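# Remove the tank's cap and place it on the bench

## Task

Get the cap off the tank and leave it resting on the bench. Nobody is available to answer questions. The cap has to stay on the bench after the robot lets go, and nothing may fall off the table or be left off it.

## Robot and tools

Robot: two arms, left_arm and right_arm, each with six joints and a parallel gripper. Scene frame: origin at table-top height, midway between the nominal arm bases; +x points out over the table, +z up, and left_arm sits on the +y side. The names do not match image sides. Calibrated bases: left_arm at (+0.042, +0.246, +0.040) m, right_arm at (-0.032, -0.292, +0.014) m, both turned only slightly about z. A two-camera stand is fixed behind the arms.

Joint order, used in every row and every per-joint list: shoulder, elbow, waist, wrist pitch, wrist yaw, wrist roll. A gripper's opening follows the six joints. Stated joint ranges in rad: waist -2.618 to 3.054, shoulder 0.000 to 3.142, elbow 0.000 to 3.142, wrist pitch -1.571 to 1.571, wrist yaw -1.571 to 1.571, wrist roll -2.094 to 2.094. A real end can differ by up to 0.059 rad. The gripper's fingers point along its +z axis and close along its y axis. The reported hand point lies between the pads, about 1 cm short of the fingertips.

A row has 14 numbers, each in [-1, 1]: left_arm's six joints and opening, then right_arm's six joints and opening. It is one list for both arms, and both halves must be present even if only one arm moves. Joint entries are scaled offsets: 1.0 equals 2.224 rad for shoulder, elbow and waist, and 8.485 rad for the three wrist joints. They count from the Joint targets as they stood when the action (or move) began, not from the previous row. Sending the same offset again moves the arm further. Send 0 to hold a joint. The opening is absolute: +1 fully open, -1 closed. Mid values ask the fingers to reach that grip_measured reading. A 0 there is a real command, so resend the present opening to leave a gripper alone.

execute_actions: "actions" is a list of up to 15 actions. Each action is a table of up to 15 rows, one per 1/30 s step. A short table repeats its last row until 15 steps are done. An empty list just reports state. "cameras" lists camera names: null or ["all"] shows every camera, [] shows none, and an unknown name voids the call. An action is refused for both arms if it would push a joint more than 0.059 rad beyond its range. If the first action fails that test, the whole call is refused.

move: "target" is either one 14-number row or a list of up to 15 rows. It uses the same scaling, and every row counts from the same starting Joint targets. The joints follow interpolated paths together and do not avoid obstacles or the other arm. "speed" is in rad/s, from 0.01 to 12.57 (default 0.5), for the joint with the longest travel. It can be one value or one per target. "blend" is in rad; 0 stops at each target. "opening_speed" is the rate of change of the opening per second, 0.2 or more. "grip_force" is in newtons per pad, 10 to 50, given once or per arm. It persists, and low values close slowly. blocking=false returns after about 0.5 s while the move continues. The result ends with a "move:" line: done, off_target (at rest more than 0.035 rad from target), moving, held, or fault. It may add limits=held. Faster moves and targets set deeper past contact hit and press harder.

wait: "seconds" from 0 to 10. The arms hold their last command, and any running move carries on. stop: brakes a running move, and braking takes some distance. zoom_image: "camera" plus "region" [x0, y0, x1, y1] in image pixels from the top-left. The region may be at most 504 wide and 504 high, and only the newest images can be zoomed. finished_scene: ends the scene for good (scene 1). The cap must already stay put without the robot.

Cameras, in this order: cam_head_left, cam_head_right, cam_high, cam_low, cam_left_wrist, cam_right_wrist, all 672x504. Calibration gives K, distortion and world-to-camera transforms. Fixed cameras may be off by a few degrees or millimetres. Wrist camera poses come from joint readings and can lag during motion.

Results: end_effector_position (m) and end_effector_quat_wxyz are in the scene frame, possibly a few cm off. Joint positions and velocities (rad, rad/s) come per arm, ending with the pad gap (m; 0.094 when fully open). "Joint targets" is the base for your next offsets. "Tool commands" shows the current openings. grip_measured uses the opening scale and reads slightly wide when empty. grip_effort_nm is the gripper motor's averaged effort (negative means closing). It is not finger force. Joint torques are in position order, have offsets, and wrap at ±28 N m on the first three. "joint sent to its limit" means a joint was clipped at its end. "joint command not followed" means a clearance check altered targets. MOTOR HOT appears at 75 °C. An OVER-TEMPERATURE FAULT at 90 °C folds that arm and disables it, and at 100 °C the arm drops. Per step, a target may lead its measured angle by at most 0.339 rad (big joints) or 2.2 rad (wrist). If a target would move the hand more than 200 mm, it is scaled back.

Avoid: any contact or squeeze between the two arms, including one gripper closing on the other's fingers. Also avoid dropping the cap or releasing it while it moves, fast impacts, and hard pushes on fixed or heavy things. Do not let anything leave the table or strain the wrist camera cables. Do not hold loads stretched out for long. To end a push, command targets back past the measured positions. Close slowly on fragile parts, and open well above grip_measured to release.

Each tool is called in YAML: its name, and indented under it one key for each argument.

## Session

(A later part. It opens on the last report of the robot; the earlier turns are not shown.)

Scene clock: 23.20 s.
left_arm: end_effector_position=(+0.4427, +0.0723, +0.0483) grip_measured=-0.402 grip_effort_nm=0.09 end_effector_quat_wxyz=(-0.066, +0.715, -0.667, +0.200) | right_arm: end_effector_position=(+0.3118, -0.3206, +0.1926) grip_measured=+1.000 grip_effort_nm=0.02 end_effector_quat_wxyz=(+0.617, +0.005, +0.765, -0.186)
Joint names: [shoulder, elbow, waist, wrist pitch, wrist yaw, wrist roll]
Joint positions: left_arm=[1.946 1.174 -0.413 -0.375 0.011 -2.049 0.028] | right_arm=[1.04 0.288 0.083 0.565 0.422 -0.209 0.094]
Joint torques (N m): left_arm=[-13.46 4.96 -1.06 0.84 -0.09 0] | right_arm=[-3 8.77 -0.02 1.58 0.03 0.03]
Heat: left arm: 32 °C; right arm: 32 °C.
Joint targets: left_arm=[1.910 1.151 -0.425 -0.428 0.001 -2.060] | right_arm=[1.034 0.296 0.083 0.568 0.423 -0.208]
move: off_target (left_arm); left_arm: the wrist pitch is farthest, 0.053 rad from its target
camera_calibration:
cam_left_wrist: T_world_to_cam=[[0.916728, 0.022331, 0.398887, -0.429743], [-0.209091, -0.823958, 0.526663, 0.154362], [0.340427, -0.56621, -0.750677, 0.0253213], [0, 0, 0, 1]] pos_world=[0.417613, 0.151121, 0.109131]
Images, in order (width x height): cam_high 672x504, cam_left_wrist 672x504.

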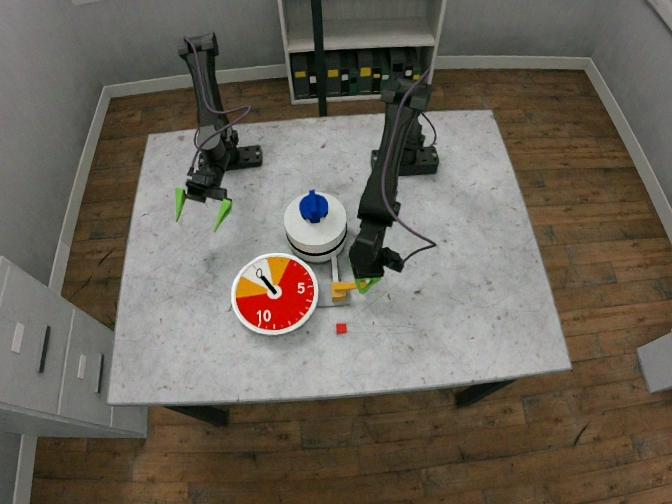

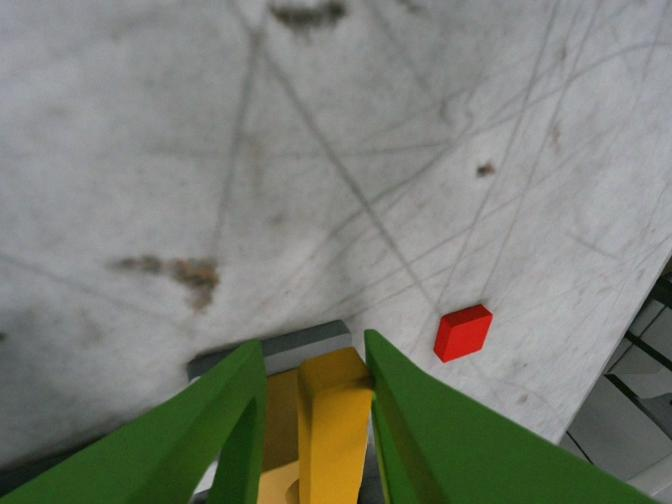

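move:
  target:
    - [-0.0130,0.0706,0.0054,-0.0235,0,0,0,0,0,0,0,0,0,1]
    - [-0.0333,0.1344,0.0054,-0.0455,0,0,0,0,0,0,0,0,0,1]
    - [-0.0688,0.2990,-0.2019,-0.1156,0,0.1398,0,0,0,0,0,0,0,1]
  speed: [0.3,0.4,0.7]
  blend: 0.05

zoom_image:
  camera: "cam_high"
  region: [220, 240, 380, 350]

zoom_image:
  camera: "cam_low"
  region: [320, 180, 420, 270]

Scene clock: 27.87 s.
left_arm: end_effector_position=(+0.2799, -0.0333, +0.2303) grip_measured=-0.002 grip_effort_nm=0.10 end_effector_quat_wxyz=(+0.055, -0.010, +0.996, -0.071) | right_arm: end_effector_position=(+0.3118, -0.3206, +0.1926) grip_measured=+1.000 grip_effort_nm=0.01 end_effector_quat_wxyz=(+0.617, +0.005, +0.765, -0.186)
Joint names: [shoulder, elbow, waist, wrist pitch, wrist yaw, wrist roll]
Joint positions: left_arm=[1.791 1.792 -0.871 -1.393 0.007 -0.884 0.047] | right_arm=[1.04 0.288 0.083 0.565 0.422 -0.209 0.094]
Joint torques (N m): left_arm=[-11.84 9.35 -0.35 0.73 -0.05 0.11] | right_arm=[-2.99 8.72 -0.01 1.58 0.03 0.03]
Heat: left arm: 34 °C; right arm: 33 °C.
Joint targets: left_arm=[1.757 1.816 -0.874 -1.409 0.001 -0.874] | right_arm=[1.034 0.296 0.083 0.568 0.423 -0.208]
move: done
camera_calibration:
cam_left_wrist: T_world_to_cam=[[-0.0755725, -0.984712, 0.156944, -0.0507381], [-0.946475, 0.120371, 0.299493, 0.227559], [-0.313806, -0.12591, -0.941102, 0.399158], [0, 0, 0, 1]] pos_world=[0.336803, -0.0270959, 0.315459]
cam_right_wrist: T_world_to_cam=[[-0.286073, -0.933433, 0.216485, -0.25722], [-0.610314, 0.00332687, -0.792153, 0.367992], [0.738701, -0.358737, -0.570639, -0.135816], [0, 0, 0, 1]] pos_world=[0.251335, -0.290044, 0.269688]

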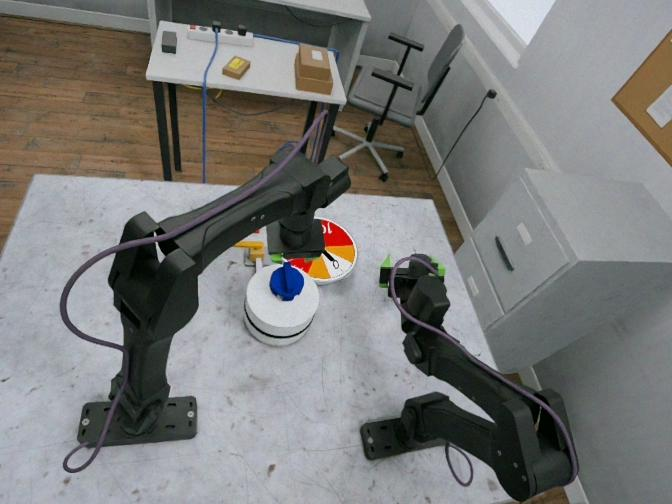

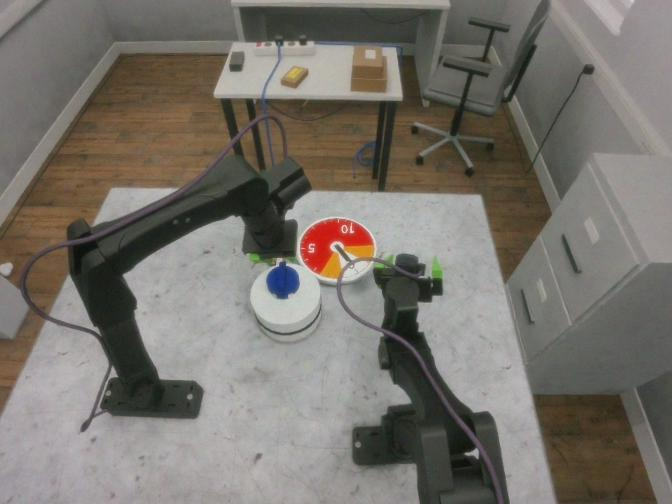

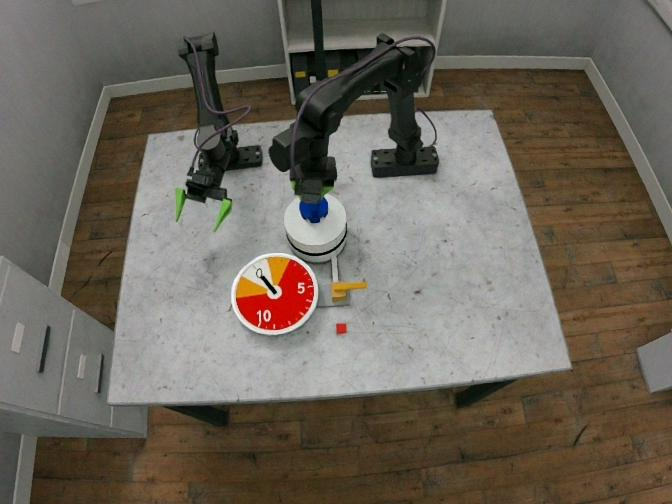

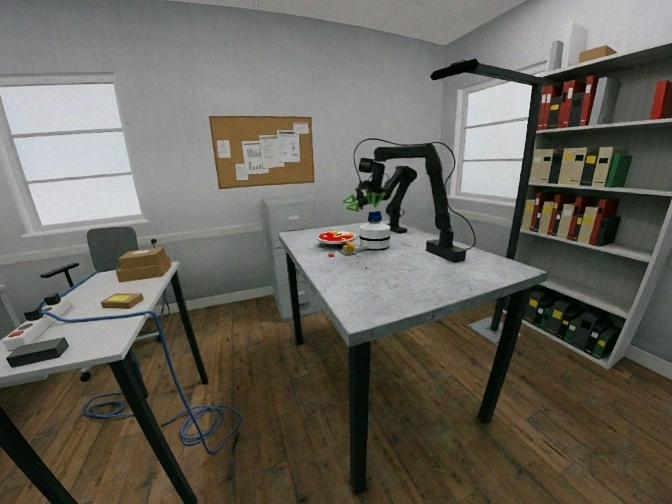

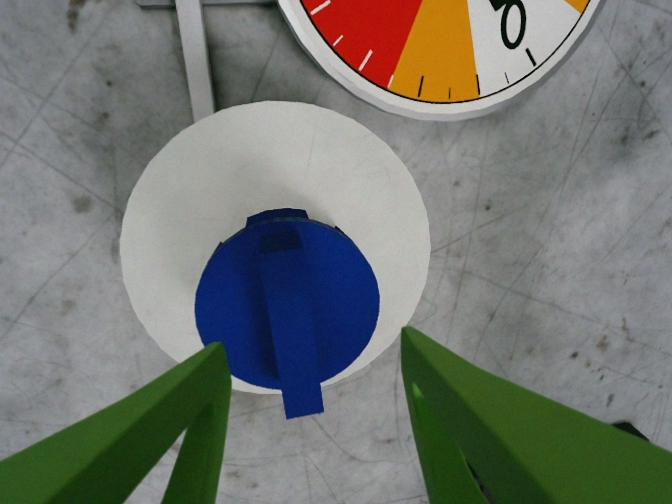

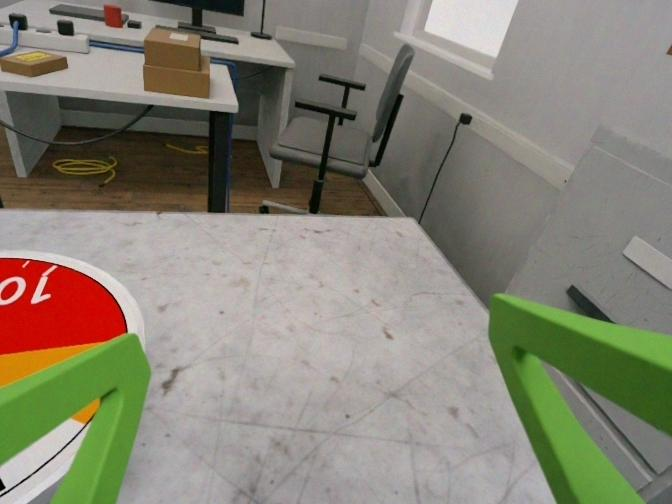

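Scaled by 3.150 from the camera's 672x504 image, which has a finer 960x720 frame.

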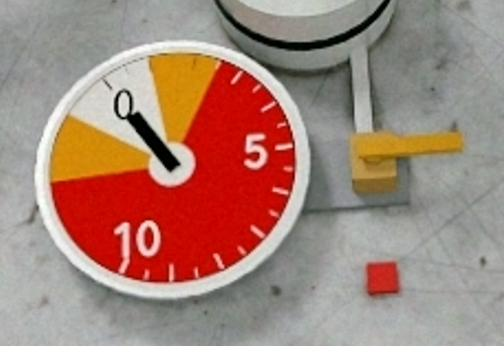

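Scaled by 5.040 from the camera's 672x504 image, which has a finer 960x720 frame.

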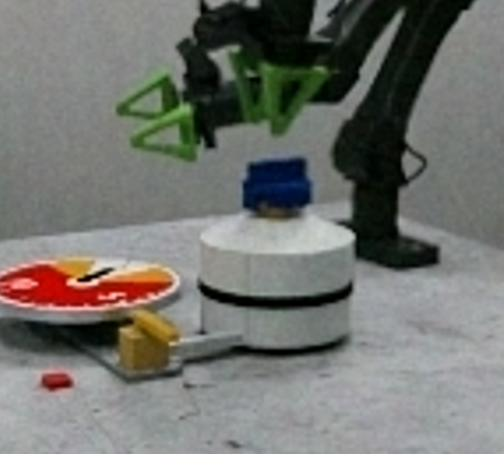

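move:
  target: [0.0621,0.0517,-0.0054,-0.0178,0,-0.0014,0,0,0,0,0,0,0,1]
  speed: 0.2
  cameras: ["cam_left_wrist","cam_low"]

zoom_image:
  camera: "cam_low"
  region: [340, 180, 420, 250]

Scene clock: 30.13 s.
left_arm: end_effector_position=(+0.2711, -0.0265, +0.2286) grip_measured=-0.002 grip_effort_nm=0.10 end_effector_quat_wxyz=(+0.016, -0.006, +1.000, -0.025) | right_arm: end_effector_position=(+0.3118, -0.3206, +0.1926) grip_measured=+1.000 grip_effort_nm=0.01 end_effector_quat_wxyz=(+0.617, +0.005, +0.765, -0.186)
Joint names: [shoulder, elbow, waist, wrist pitch, wrist yaw, wrist roll]
Joint positions: left_arm=[1.874 1.905 -0.877 -1.544 0.007 -0.883 0.047] | right_arm=[1.04 0.288 0.083 0.565 0.422 -0.209 0.094]
Joint torques (N m): left_arm=[-7.84 9.24 -0.81 0.54 -0.05 0] | right_arm=[-2.96 8.76 0.01 1.58 0.04 0.02]
Heat: left arm: 34 °C; right arm: 33 °C.
Joint targets: left_arm=[1.895 1.931 -0.886 -1.561 0.001 -0.885] | right_arm=[1.034 0.296 0.083 0.568 0.423 -0.208]
move: done
camera_calibration:
cam_left_wrist: T_world_to_cam=[[-0.0738203, -0.994694, 0.0716518, -0.0257804], [-0.919106, 0.095742, 0.3822, 0.191974], [-0.387032, -0.0376415, -0.921298, 0.413296], [0, 0, 0, 1]] pos_world=[0.3345, -0.0284666, 0.309243]
Images, in order (width x height): cam_low 672x504, cam_left_wrist 672x504.

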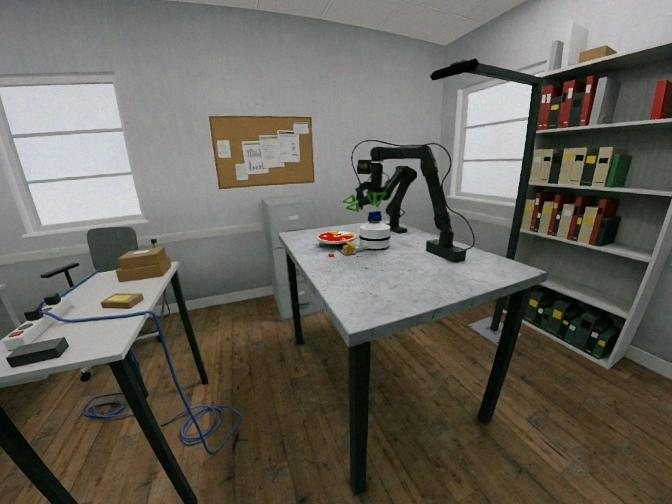

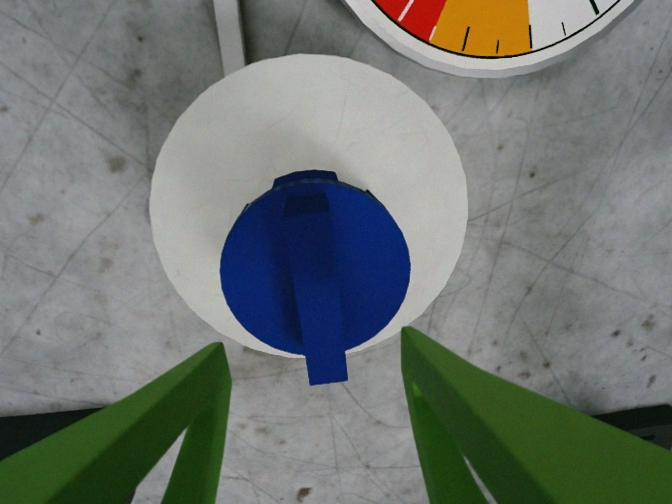

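Scaled by 6.300 from the camera's 672x504 image, which has a finer 960x720 frame.

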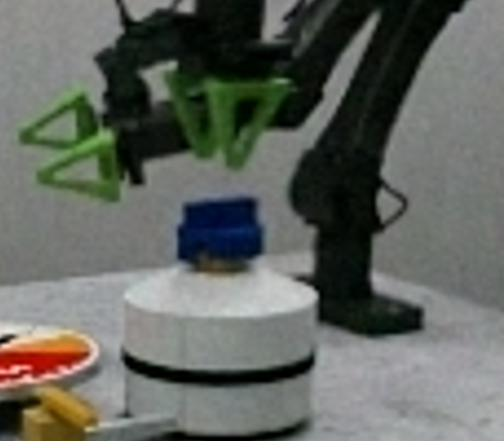

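move:
  target: [-0.0184,-0.0994,0,0.0178,0,0,0,0,0,0,0,0,0,1]
  speed: 0.12
  cameras: ["cam_left_wrist","cam_low"]

zoom_image:
  camera: "cam_low"
  region: [340, 180, 420, 250]

Scene clock: 32.93 s.
left_arm: end_effector_position=(+0.2657, -0.0201, +0.1824) grip_measured=-0.002 grip_effort_nm=0.10 end_effector_quat_wxyz=(-0.005, -0.006, +1.000, +0.001) | right_arm: end_effector_position=(+0.3118, -0.3206, +0.1926) grip_measured=+1.000 grip_effort_nm=0.01 end_effector_quat_wxyz=(+0.617, +0.005, +0.765, -0.186)
Joint names: [shoulder, elbow, waist, wrist pitch, wrist yaw, wrist roll]
Joint positions: left_arm=[1.874 1.721 -0.877 -1.426 0.007 -0.883 0.047] | right_arm=[1.04 0.288 0.083 0.565 0.422 -0.209 0.094]
Joint torques (N m): left_arm=[-11.26 6.01 -0.81 0.66 -0.06 0.01] | right_arm=[-2.97 8.73 -0.01 1.58 0.04 0.03]
Heat: left arm: 33 °C; right arm: 33 °C.
Joint targets: left_arm=[1.855 1.710 -0.886 -1.409 0.001 -0.885] | right_arm=[1.034 0.296 0.083 0.568 0.423 -0.208]
move: done
camera_calibration:
cam_left_wrist: T_world_to_cam=[[-0.0717826, -0.997126, 0.0242197, -0.00842921], [-0.901835, 0.0752572, 0.425476, 0.191161], [-0.426076, 0.00869952, -0.904646, 0.377197], [0, 0, 0, 1]] pos_world=[0.332506, -0.0260727, 0.2601]
Images, in order (width x height): cam_low 672x504, cam_left_wrist 672x504.

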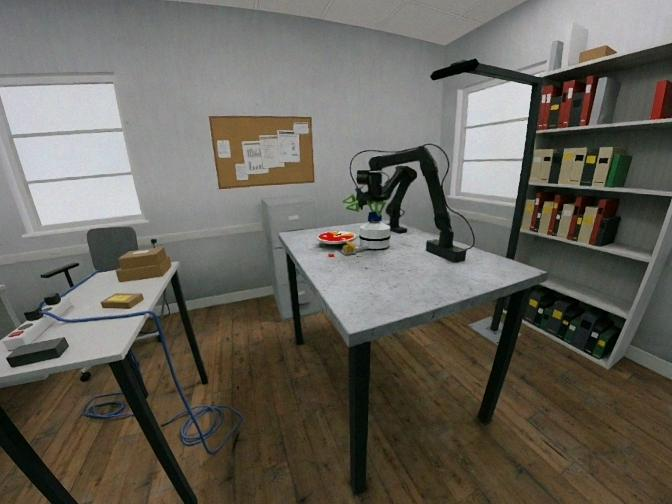

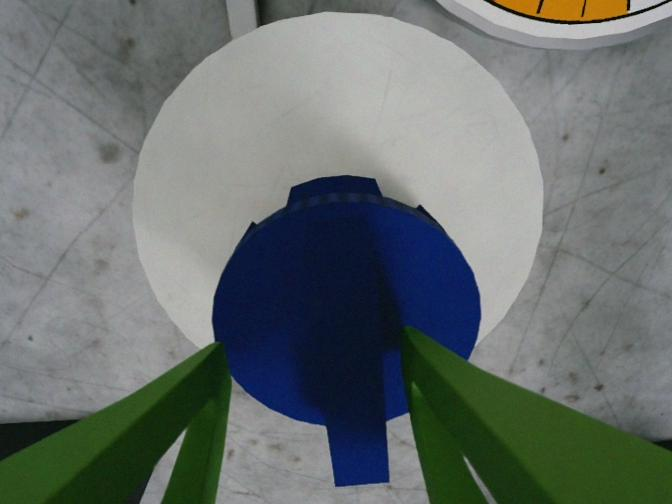

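Scaled by 6.300 from the camera's 672x504 image, which has a finer 960x720 frame.

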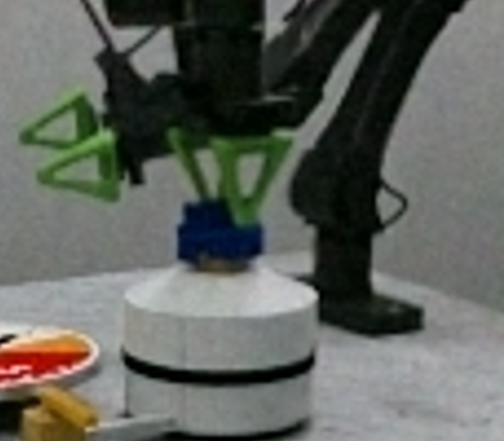

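move:
  target:
    - [0.0088,0.0119,-0.0054,-0.0008,0,0,-0.3,0,0,0,0,0,0,1]
    - [0.0088,0.0119,-0.0054,-0.0008,0,0,-1,0,0,0,0,0,0,1]
  speed: 0.12
  opening_speed: 0.6
  cameras: ["cam_left_wrist","cam_low"]

zoom_image:
  camera: "cam_low"
  region: [340, 180, 420, 250]

Scene clock: 35.50 s.
left_arm: end_effector_position=(+0.2627, -0.0287, +0.1824) grip_measured=-0.693 grip_effort_nm=-1.03 end_effector_quat_wxyz=(-0.003, -0.009, +1.000, -0.009) | right_arm: end_effector_position=(+0.3118, -0.3206, +0.1926) grip_measured=+1.000 grip_effort_nm=0.01 end_effector_quat_wxyz=(+0.617, +0.005, +0.765, -0.186)
Joint names: [shoulder, elbow, waist, wrist pitch, wrist yaw, wrist roll]
Joint positions: left_arm=[1.874 1.721 -0.894 -1.407 0.017 -0.905 0.014] | right_arm=[1.04 0.288 0.083 0.565 0.422 -0.209 0.094]
Joint torques (N m): left_arm=[-9.68 8.46 -0.38 0.48 -0.16 0.21] | right_arm=[-2.99 8.75 -0.02 1.59 0.03 0.03]
Heat: left arm: 33 °C; right arm: 33 °C.
Joint targets: left_arm=[1.874 1.736 -0.898 -1.416 0.000 -0.885] | right_arm=[1.034 0.296 0.083 0.568 0.423 -0.208]
move: done
camera_calibration:
cam_left_wrist: T_world_to_cam=[[-0.0674142, -0.996737, 0.0443989, -0.0220464], [-0.903927, 0.079853, 0.420166, 0.19075], [-0.42234, -0.0118081, -0.90636, 0.374731], [0, 0, 0, 1]] pos_world=[0.329202, -0.0327815, 0.260473]
Images, in order (width x height): cam_low 672x504, cam_left_wrist 672x504.

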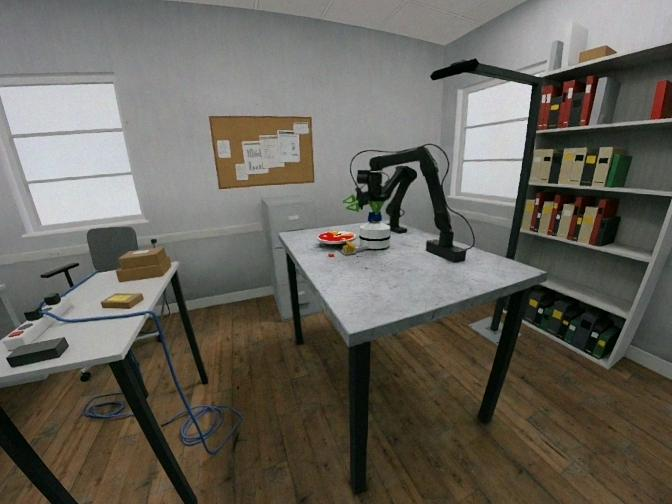

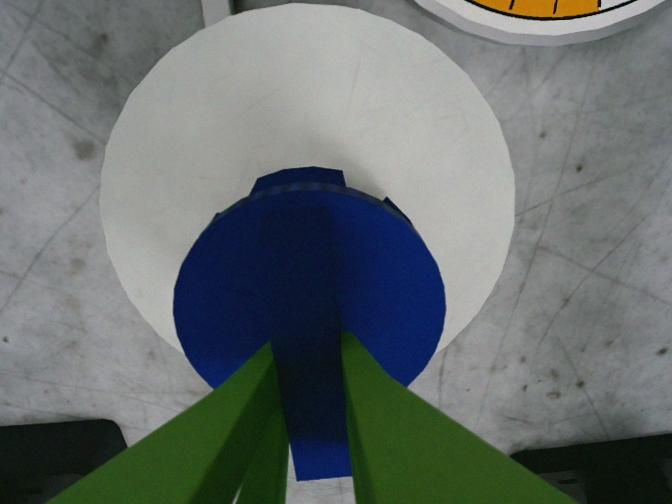

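Scaled by 6.300 from the camera's 672x504 image, which has a finer 960x720 frame.

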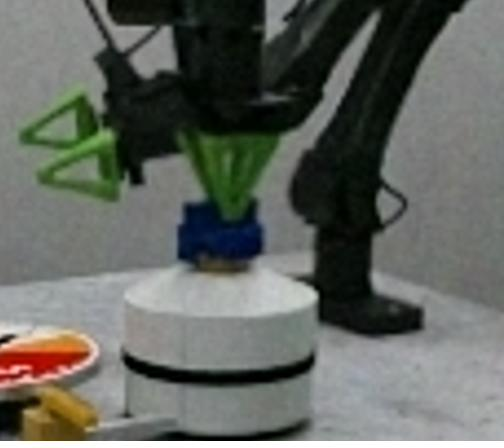

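move:
  target: [0,0,0,0,0,-0.06,-1,0,0,0,0,0,0,1]
  speed: 0.4
  cameras: ["cam_left_wrist","cam_low"]

Scene clock: 37.80 s.
left_arm: end_effector_position=(+0.2629, -0.0306, +0.1824) grip_measured=-0.694 grip_effort_nm=-1.04 end_effector_quat_wxyz=(-0.003, -0.222, +0.975, -0.011) | right_arm: end_effector_position=(+0.3118, -0.3206, +0.1926) grip_measured=+1.000 grip_effort_nm=0.01 end_effector_quat_wxyz=(+0.617, +0.005, +0.765, -0.186)
Joint names: [shoulder, elbow, waist, wrist pitch, wrist yaw, wrist roll]
Joint positions: left_arm=[1.874 1.721 -0.897 -1.4 0.016 -1.338 0.014] | right_arm=[1.04 0.288 0.083 0.565 0.422 -0.209 0.094]
Joint torques (N m): left_arm=[-9.69 8.46 -0.13 0.43 -0.15 -0.5] | right_arm=[-2.97 8.72 -0.02 1.59 0.03 0.02]
Heat: left arm: 33 °C; right arm: 33 °C.
Joint targets: left_arm=[1.874 1.736 -0.898 -1.416 0.000 -1.394] | right_arm=[1.034 0.296 0.083 0.568 0.423 -0.208]
move: off_target (left_arm); left_arm: the wrist roll is farthest, 0.056 rad from its target
camera_calibration:
cam_left_wrist: T_world_to_cam=[[0.354698, -0.933817, 0.0466255, -0.133333], [-0.853088, -0.302819, 0.424902, 0.165166], [-0.382661, -0.190488, -0.904038, 0.358447], [0, 0, 0, 1]] pos_world=[0.325358, -0.00621365, 0.260087]
Images, in order (width x height): cam_low 672x504, cam_left_wrist 672x504.

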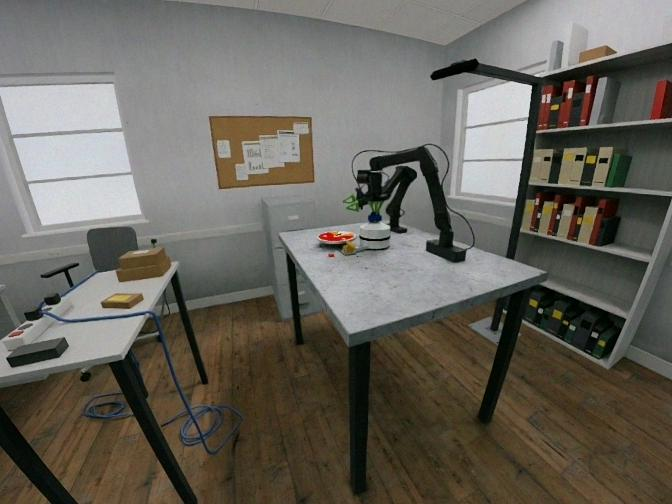

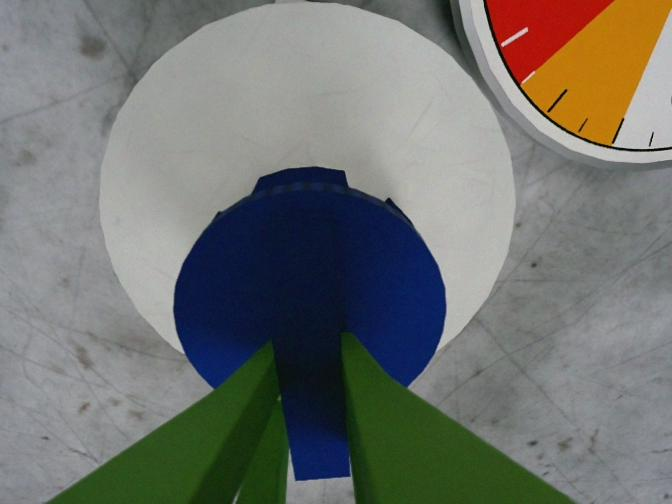

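move:
  target: [0,0,0,0,0,-0.0773,-1,0,0,0,0,0,0,1]
  speed: 0.6
  cameras: ["cam_left_wrist","cam_low"]

zoom_image:
  camera: "cam_low"
  region: [340, 180, 420, 250]

Scene clock: 39.97 s.
left_arm: end_effector_position=(+0.2647, -0.0321, +0.1825) grip_measured=-0.694 grip_effort_nm=-1.03 end_effector_quat_wxyz=(-0.005, -0.541, +0.841, -0.014) | right_arm: end_effector_position=(+0.3118, -0.3206, +0.1926) grip_measured=+1.000 grip_effort_nm=0.01 end_effector_quat_wxyz=(+0.617, +0.005, +0.765, -0.186)
Joint names: [shoulder, elbow, waist, wrist pitch, wrist yaw, wrist roll]
Joint positions: left_arm=[1.874 1.721 -0.897 -1.391 0.014 -2.035 0.014] | right_arm=[1.04 0.288 0.083 0.565 0.422 -0.209 0.094]
Joint torques (N m): left_arm=[-9.69 8.47 -0.12 0.36 -0.13 -0.09] | right_arm=[-2.97 8.75 -0.02 1.59 0.03 0.03]
Heat: left arm: 33 °C; right arm: 33 °C.
Joint targets: left_arm=[1.874 1.736 -0.898 -1.416 0.001 -2.050] | right_arm=[1.034 0.296 0.083 0.568 0.423 -0.208]
move: done
camera_calibration:
cam_left_wrist: T_world_to_cam=[[0.871284, -0.48874, 0.0446848, -0.257541], [-0.457158, -0.775106, 0.436139, 0.0441983], [-0.178523, -0.400429, -0.898769, 0.297175], [0, 0, 0, 1]] pos_world=[0.29765, 0.0273854, 0.259323]
Images, in order (width x height): cam_low 672x504, cam_left_wrist 672x504.

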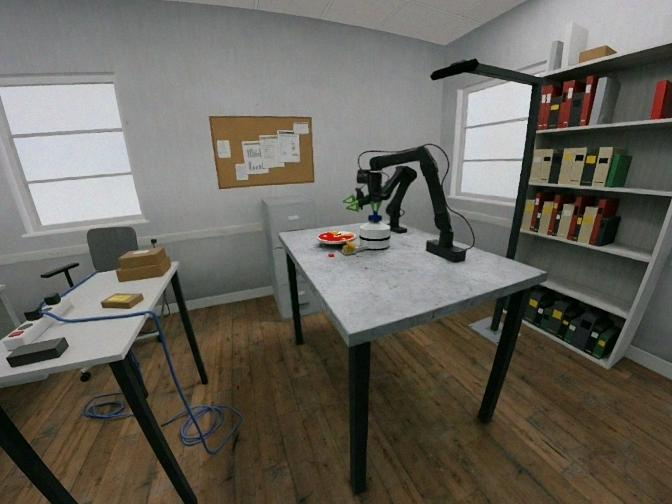

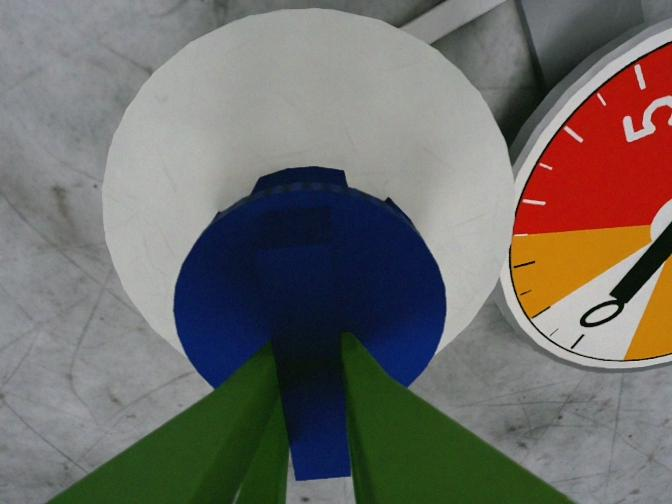

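Scaled by 6.300 from the camera's 672x504 image, which has a finer 960x720 frame.

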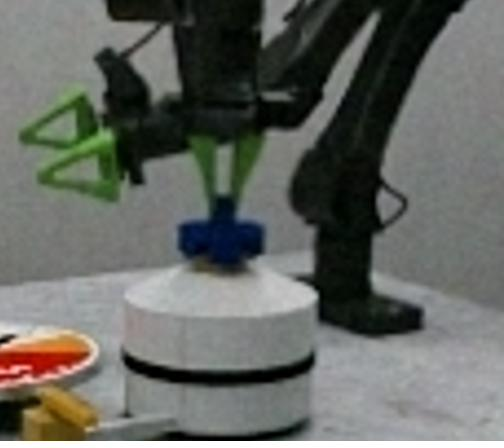

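move:
  target:
    - [0,0,0,0,0,0,-0.1,0,0,0,0,0,0,1]
    - [0.0074,0.0625,0,-0.0144,0,0,-0.1,0,0,0,0,0,0,1]
    - [0.0074,0.0625,0,-0.0144,0,0.3712,-0.1,0,0,0,0,0,0,1]
  speed: [0.5,0.2,1.5]
  opening_speed: 1.5
  blend: [0,0.01,0]
  cameras: ["cam_left_wrist"]

Scene clock: 45.03 s.
left_arm: end_effector_position=(+0.2632, -0.0267, +0.2153) grip_measured=-0.102 grip_effort_nm=0.11 end_effector_quat_wxyz=(+0.013, +0.836, +0.549, +0.001) | right_arm: end_effector_position=(+0.3118, -0.3206, +0.1926) grip_measured=+1.000 grip_effort_nm=0.01 end_effector_quat_wxyz=(+0.617, +0.005, +0.765, -0.186)
Joint names: [shoulder, elbow, waist, wrist pitch, wrist yaw, wrist roll]
Joint positions: left_arm=[1.874 1.853 -0.897 -1.524 0.001 1.088 0.042] | right_arm=[1.04 0.288 0.083 0.565 0.422 -0.209 0.094]
Joint torques (N m): left_arm=[-8.24 9.02 -0.14 0.46 0 0.11] | right_arm=[-2.97 8.72 0.01 1.58 0.04 0.03]
Heat: left arm: 33 °C; right arm: 33 °C.
Joint targets: left_arm=[1.891 1.875 -0.898 -1.538 0.001 1.099] | right_arm=[1.034 0.296 0.083 0.568 0.423 -0.208]
move: done
camera_calibration:
cam_left_wrist: T_world_to_cam=[[-0.880999, 0.473116, 0.00156773, 0.241148], [0.432947, 0.804852, 0.405918, -0.152176], [0.190785, 0.358292, -0.913908, 0.254902], [0, 0, 0, 1]] pos_world=[0.229703, -0.082941, 0.29435]
Images, in order (width x height): cam_left_wrist 672x504.

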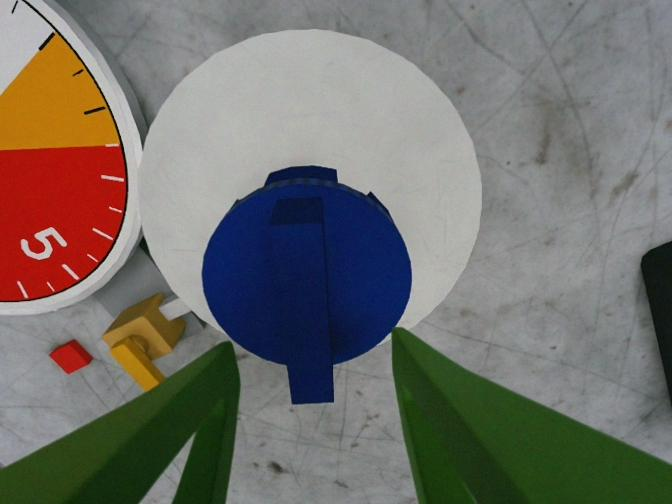

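move:
  target:
    - [-0.0074,-0.0625,0,0.0144,0,0,-0.1,0,0,0,0,0,0,1]
    - [-0.0074,-0.0625,0,0.0144,0,0,-1,0,0,0,0,0,0,1]
    - [-0.0074,-0.0625,0,0.0144,0,-0.1179,-1,0,0,0,0,0,0,1]
  speed: [0.2,0.2,0.8]
  opening_speed: 0.8
  cameras: ["cam_left_wrist","cam_low"]

zoom_image:
  camera: "cam_low"
  region: [340, 180, 420, 250]

Scene clock: 51.63 s.
left_arm: end_effector_position=(+0.2678, -0.0260, +0.1904) grip_measured=-0.508 grip_effort_nm=-1.25 end_effector_quat_wxyz=(+0.017, +0.630, +0.776, +0.027) | right_arm: end_effector_position=(+0.3118, -0.3206, +0.1926) grip_measured=+1.000 grip_effort_nm=0.01 end_effector_quat_wxyz=(+0.617, +0.005, +0.765, -0.186)
Joint names: [shoulder, elbow, waist, wrist pitch, wrist yaw, wrist roll]
Joint positions: left_arm=[1.871 1.747 -0.918 -1.426 -0.06 0.454 0.023] | right_arm=[1.04 0.288 0.083 0.565 0.422 -0.209 0.094]
Joint torques (N m): left_arm=[-9.42 6.04 1.55 0.69 0.7 -3.2] | right_arm=[-2.99 8.73 0.01 1.58 0.03 0.03]
Heat: left arm: 33 °C; right arm: 33 °C.
Joint targets: left_arm=[1.874 1.736 -0.898 -1.416 0.001 0.099] | right_arm=[1.034 0.296 0.083 0.568 0.423 -0.208]
move: off_target (left_arm); left_arm: the wrist roll is farthest, 0.355 rad from its target
camera_calibration:
cam_left_wrist: T_world_to_cam=[[-0.991911, -0.121288, -0.0374263, 0.266552], [-0.12559, 0.895038, 0.427943, 0.00308655], [-0.0184065, 0.429182, -0.903031, 0.286795], [0, 0, 0, 1]] pos_world=[0.270063, -0.0935201, 0.26764]
Images, in order (width x height): cam_low 672x504, cam_left_wrist 672x504.

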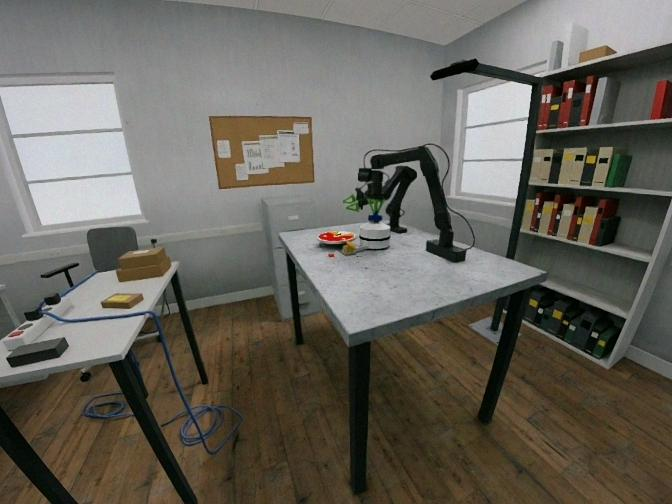

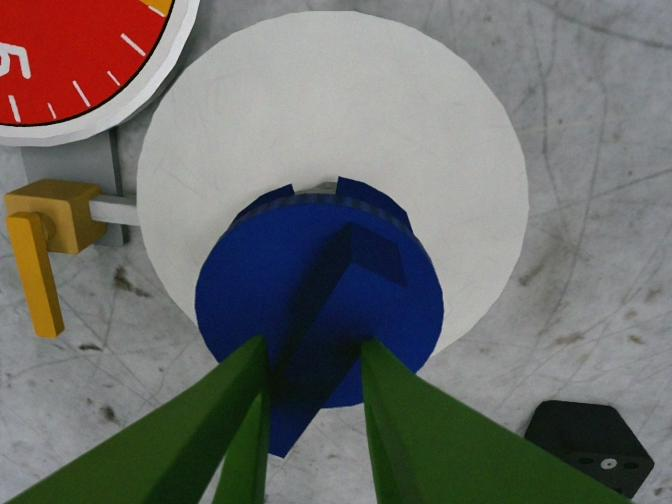

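Scaled by 6.300 from the camera's 672x504 image, which has a finer 960x720 frame.

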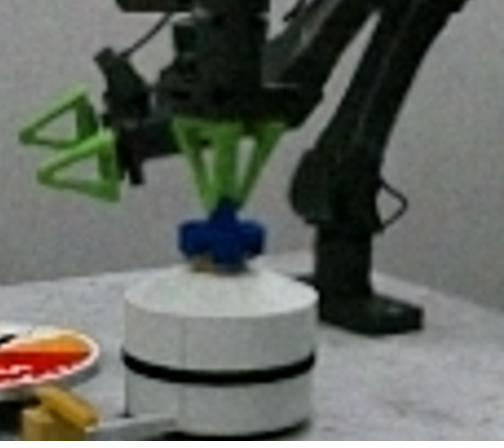

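move:
  target:
    - [0,0,0,0,0,0.02,-1,0,0,0,0,0,0,1]
    - [0,0,0,0,0,0.02,0.1,0,0,0,0,0,0,1]
    - [0,0,0,0,0,0.1179,0.1,0,0,0,0,0,0,1]
    - [-0.003,-0.0150,0,0.0034,0,0.1179,0.1,0,0,0,0,0,0,1]
  speed: [0.5,0.5,0.6,0.15]
  opening_speed: 1.5
  cameras: ["cam_left_wrist"]

Scene clock: 56.87 s.
left_arm: end_effector_position=(+0.2636, -0.0279, +0.1817) grip_measured=+0.098 grip_effort_nm=0.12 end_effector_quat_wxyz=(+0.006, +0.838, +0.546, +0.006) | right_arm: end_effector_position=(+0.3118, -0.3206, +0.1926) grip_measured=+1.000 grip_effort_nm=0.02 end_effector_quat_wxyz=(+0.617, +0.005, +0.765, -0.186)
Joint names: [shoulder, elbow, waist, wrist pitch, wrist yaw, wrist roll]
Joint positions: left_arm=[1.871 1.714 -0.905 -1.4 -0.01 1.089 0.052] | right_arm=[1.04 0.288 0.083 0.565 0.422 -0.209 0.094]
Joint torques (N m): left_arm=[-9.98 6.05 0.47 0.7 0.13 0.14] | right_arm=[-2.99 8.75 -0.02 1.58 0.04 0.02]
Heat: left arm: 34 °C; right arm: 33 °C.
Joint targets: left_arm=[1.867 1.703 -0.898 -1.387 0.000 1.099] | right_arm=[1.034 0.296 0.083 0.568 0.423 -0.208]
move: done; target 2's new numbers were sent with left_arm's wrist roll 0.228 rad from that target
camera_calibration:
cam_left_wrist: T_world_to_cam=[[-0.877312, 0.479843, 0.00860906, 0.240124], [0.438593, 0.794352, 0.420286, -0.14213], [0.194833, 0.372498, -0.907351, 0.222652], [0, 0, 0, 1]] pos_world=[0.229621, -0.085258, 0.259691]
Images, in order (width x height): cam_left_wrist 672x504.

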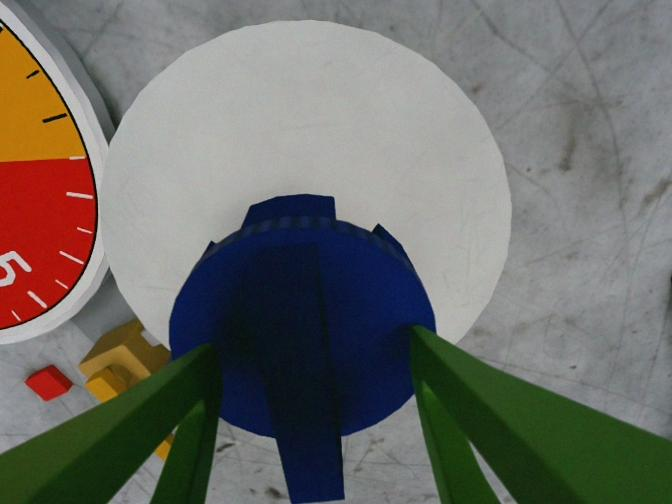

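move:
  target:
    - [0,0,0,0,0,0,-1,0,0,0,0,0,0,1]
    - [0.005,0.042,0,-0.0097,0,0,-1,0,0,0,0,0,0,1]
  speed: [0.2,0.08]
  opening_speed: 0.8
  cameras: ["cam_left_wrist","cam_low"]

zoom_image:
  camera: "cam_low"
  region: [340, 180, 420, 250]

Scene clock: 60.47 s.
left_arm: end_effector_position=(+0.2634, -0.0277, +0.1954) grip_measured=-0.694 grip_effort_nm=-1.03 end_effector_quat_wxyz=(+0.009, +0.838, +0.546, +0.006) | right_arm: end_effector_position=(+0.3118, -0.3206, +0.1926) grip_measured=+1.000 grip_effort_nm=0.01 end_effector_quat_wxyz=(+0.617, +0.005, +0.765, -0.186)
Joint names: [shoulder, elbow, waist, wrist pitch, wrist yaw, wrist roll]
Joint positions: left_arm=[1.871 1.769 -0.905 -1.45 -0.01 1.089 0.014] | right_arm=[1.04 0.288 0.083 0.565 0.422 -0.209 0.094]
Joint torques (N m): left_arm=[-9.03 9.59 0.46 0.39 0.14 0.13] | right_arm=[-2.99 8.73 -0.02 1.59 0.04 0.02]
Heat: left arm: 34 °C; right arm: 33 °C.
Joint targets: left_arm=[1.878 1.796 -0.898 -1.470 0.001 1.099] | right_arm=[1.034 0.296 0.083 0.568 0.423 -0.208]
move: done
camera_calibration:
cam_left_wrist: T_world_to_cam=[[-0.876974, 0.48052, 0.00405146, 0.240506], [0.437884, 0.795631, 0.418604, -0.147455], [0.197924, 0.368879, -0.90816, 0.234251], [0, 0, 0, 1]] pos_world=[0.229122, -0.0846586, 0.273488]
Images, in order (width x height): cam_low 672x504, cam_left_wrist 672x504.

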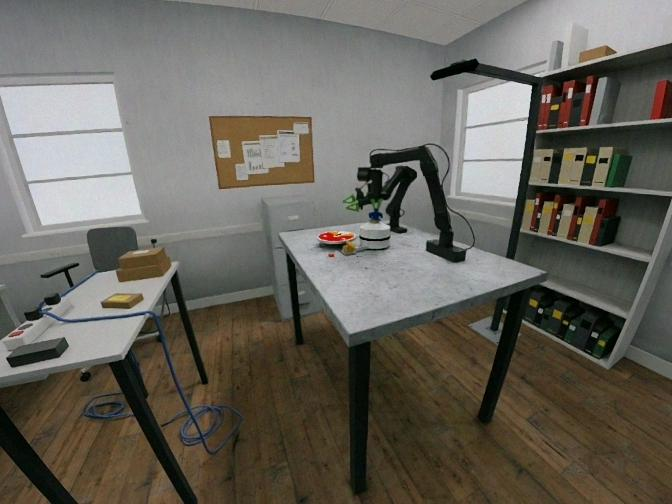

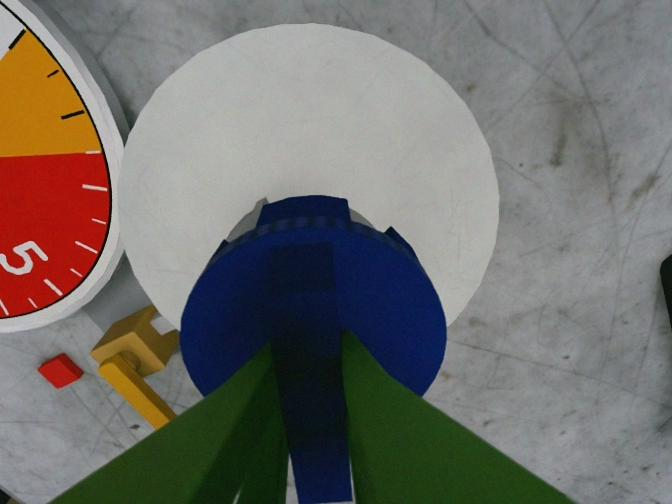

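Scaled by 6.300 from the camera's 672x504 image, which has a finer 960x720 frame.

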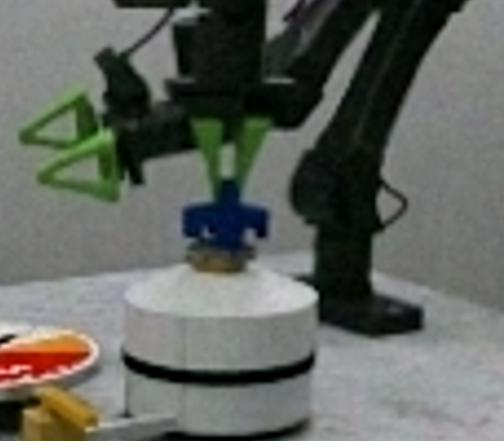

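move:
  target:
    - [-0.054,0.0202,0,0,0,0,-1,0,0,0,0,0,0,1]
    - [-0.1727,-0.1025,0.2563,-0.0053,0,0,-1,0,0,0,0,0,0,1]
    - [-0.13,-0.2873,0.2563,0.0395,0,0,-1,0,0,0,0,0,0,1]
  speed: [0.1,0.4,0.4]
  blend: [0.02,0.1,0]

zoom_image:
  camera: "cam_low"
  region: [340, 180, 460, 270]

Scene clock: 65.73 s.
left_arm: end_effector_position=(+0.2998, +0.1601, +0.1285) grip_measured=-0.694 grip_effort_nm=-1.04 end_effector_quat_wxyz=(+0.002, +0.652, +0.759, +0.004) | right_arm: end_effector_position=(+0.3118, -0.3206, +0.1926) grip_measured=+1.000 grip_effort_nm=0.01 end_effector_quat_wxyz=(+0.617, +0.005, +0.765, -0.186)
Joint names: [shoulder, elbow, waist, wrist pitch, wrist yaw, wrist roll]
Joint positions: left_arm=[1.579 1.163 -0.336 -1.148 -0.007 1.09 0.014] | right_arm=[1.04 0.288 0.083 0.565 0.422 -0.209 0.094]
Joint torques (N m): left_arm=[-5.91 6.48 0.62 0.71 0.09 0.12] | right_arm=[-2.96 8.73 -0.01 1.58 0.04 0.04]
Motor temperatures (°C): left_arm=[35 27 23 27 20 20 23] | right_arm=[27 33 24 33 21 19 18]
Heat: left arm: 35 °C; right arm: 33 °C.
Joint targets: left_arm=[1.589 1.157 -0.328 -1.135 0.001 1.099] | right_arm=[1.034 0.296 0.083 0.568 0.423 -0.208]
move: done
camera_calibration:
cam_left_wrist: T_world_to_cam=[[-0.997652, -0.0666605, 0.0157393, 0.304708], [-0.05394, 0.906265, 0.419253, -0.155097], [-0.0422116, 0.41742, -0.907733, 0.161232], [0, 0, 0, 1]] pos_world=[0.302432, 0.0935694, 0.206584]
cam_right_wrist: T_world_to_cam=[[-0.286073, -0.933433, 0.216485, -0.25722], [-0.610314, 0.00332687, -0.792153, 0.367992], [0.738701, -0.358737, -0.570639, -0.135816], [0, 0, 0, 1]] pos_world=[0.251335, -0.290044, 0.269688]

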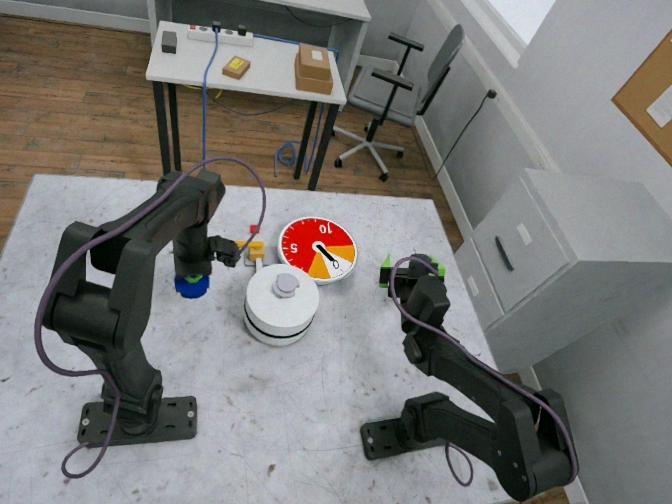

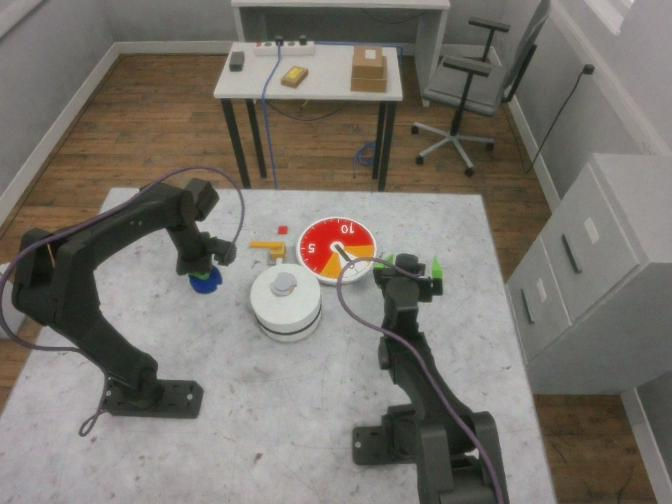

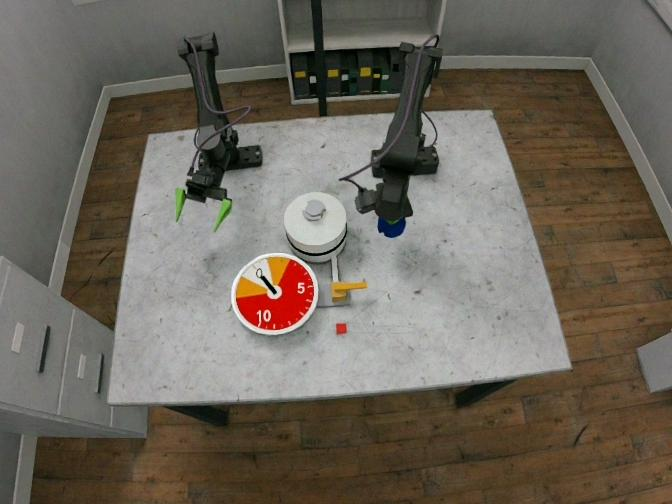

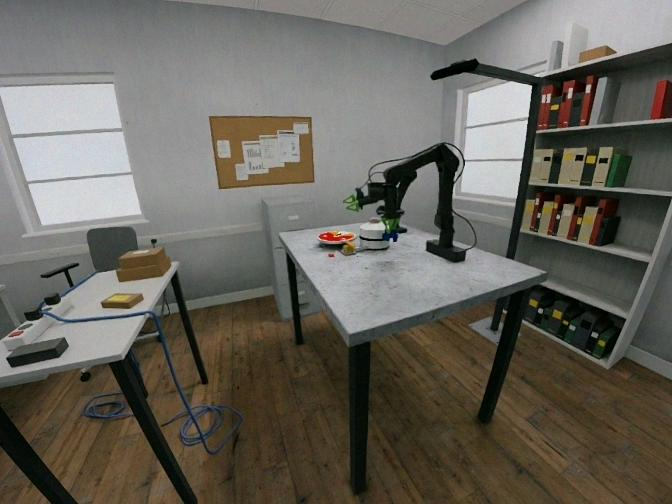

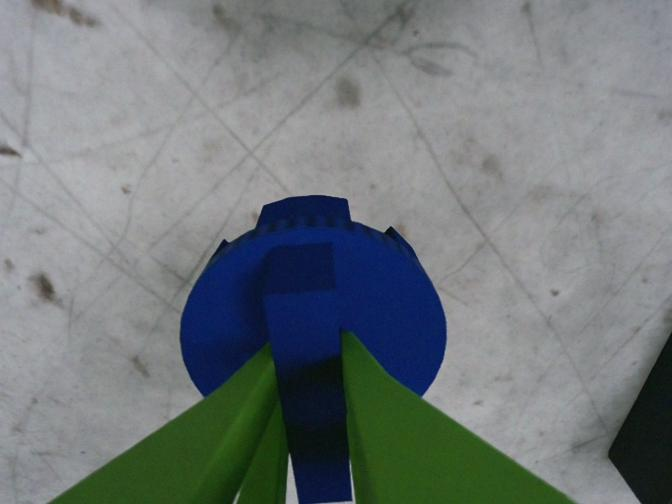

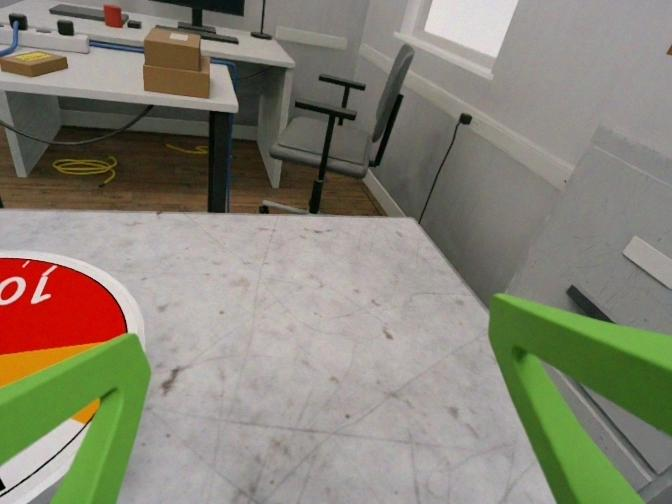

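Scaled by 4.200 from the camera's 672x504 image, which has a finer 960x720 frame.

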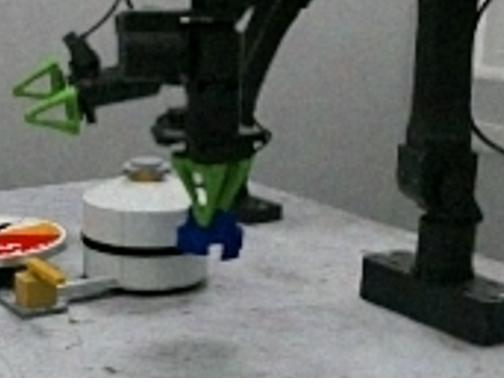

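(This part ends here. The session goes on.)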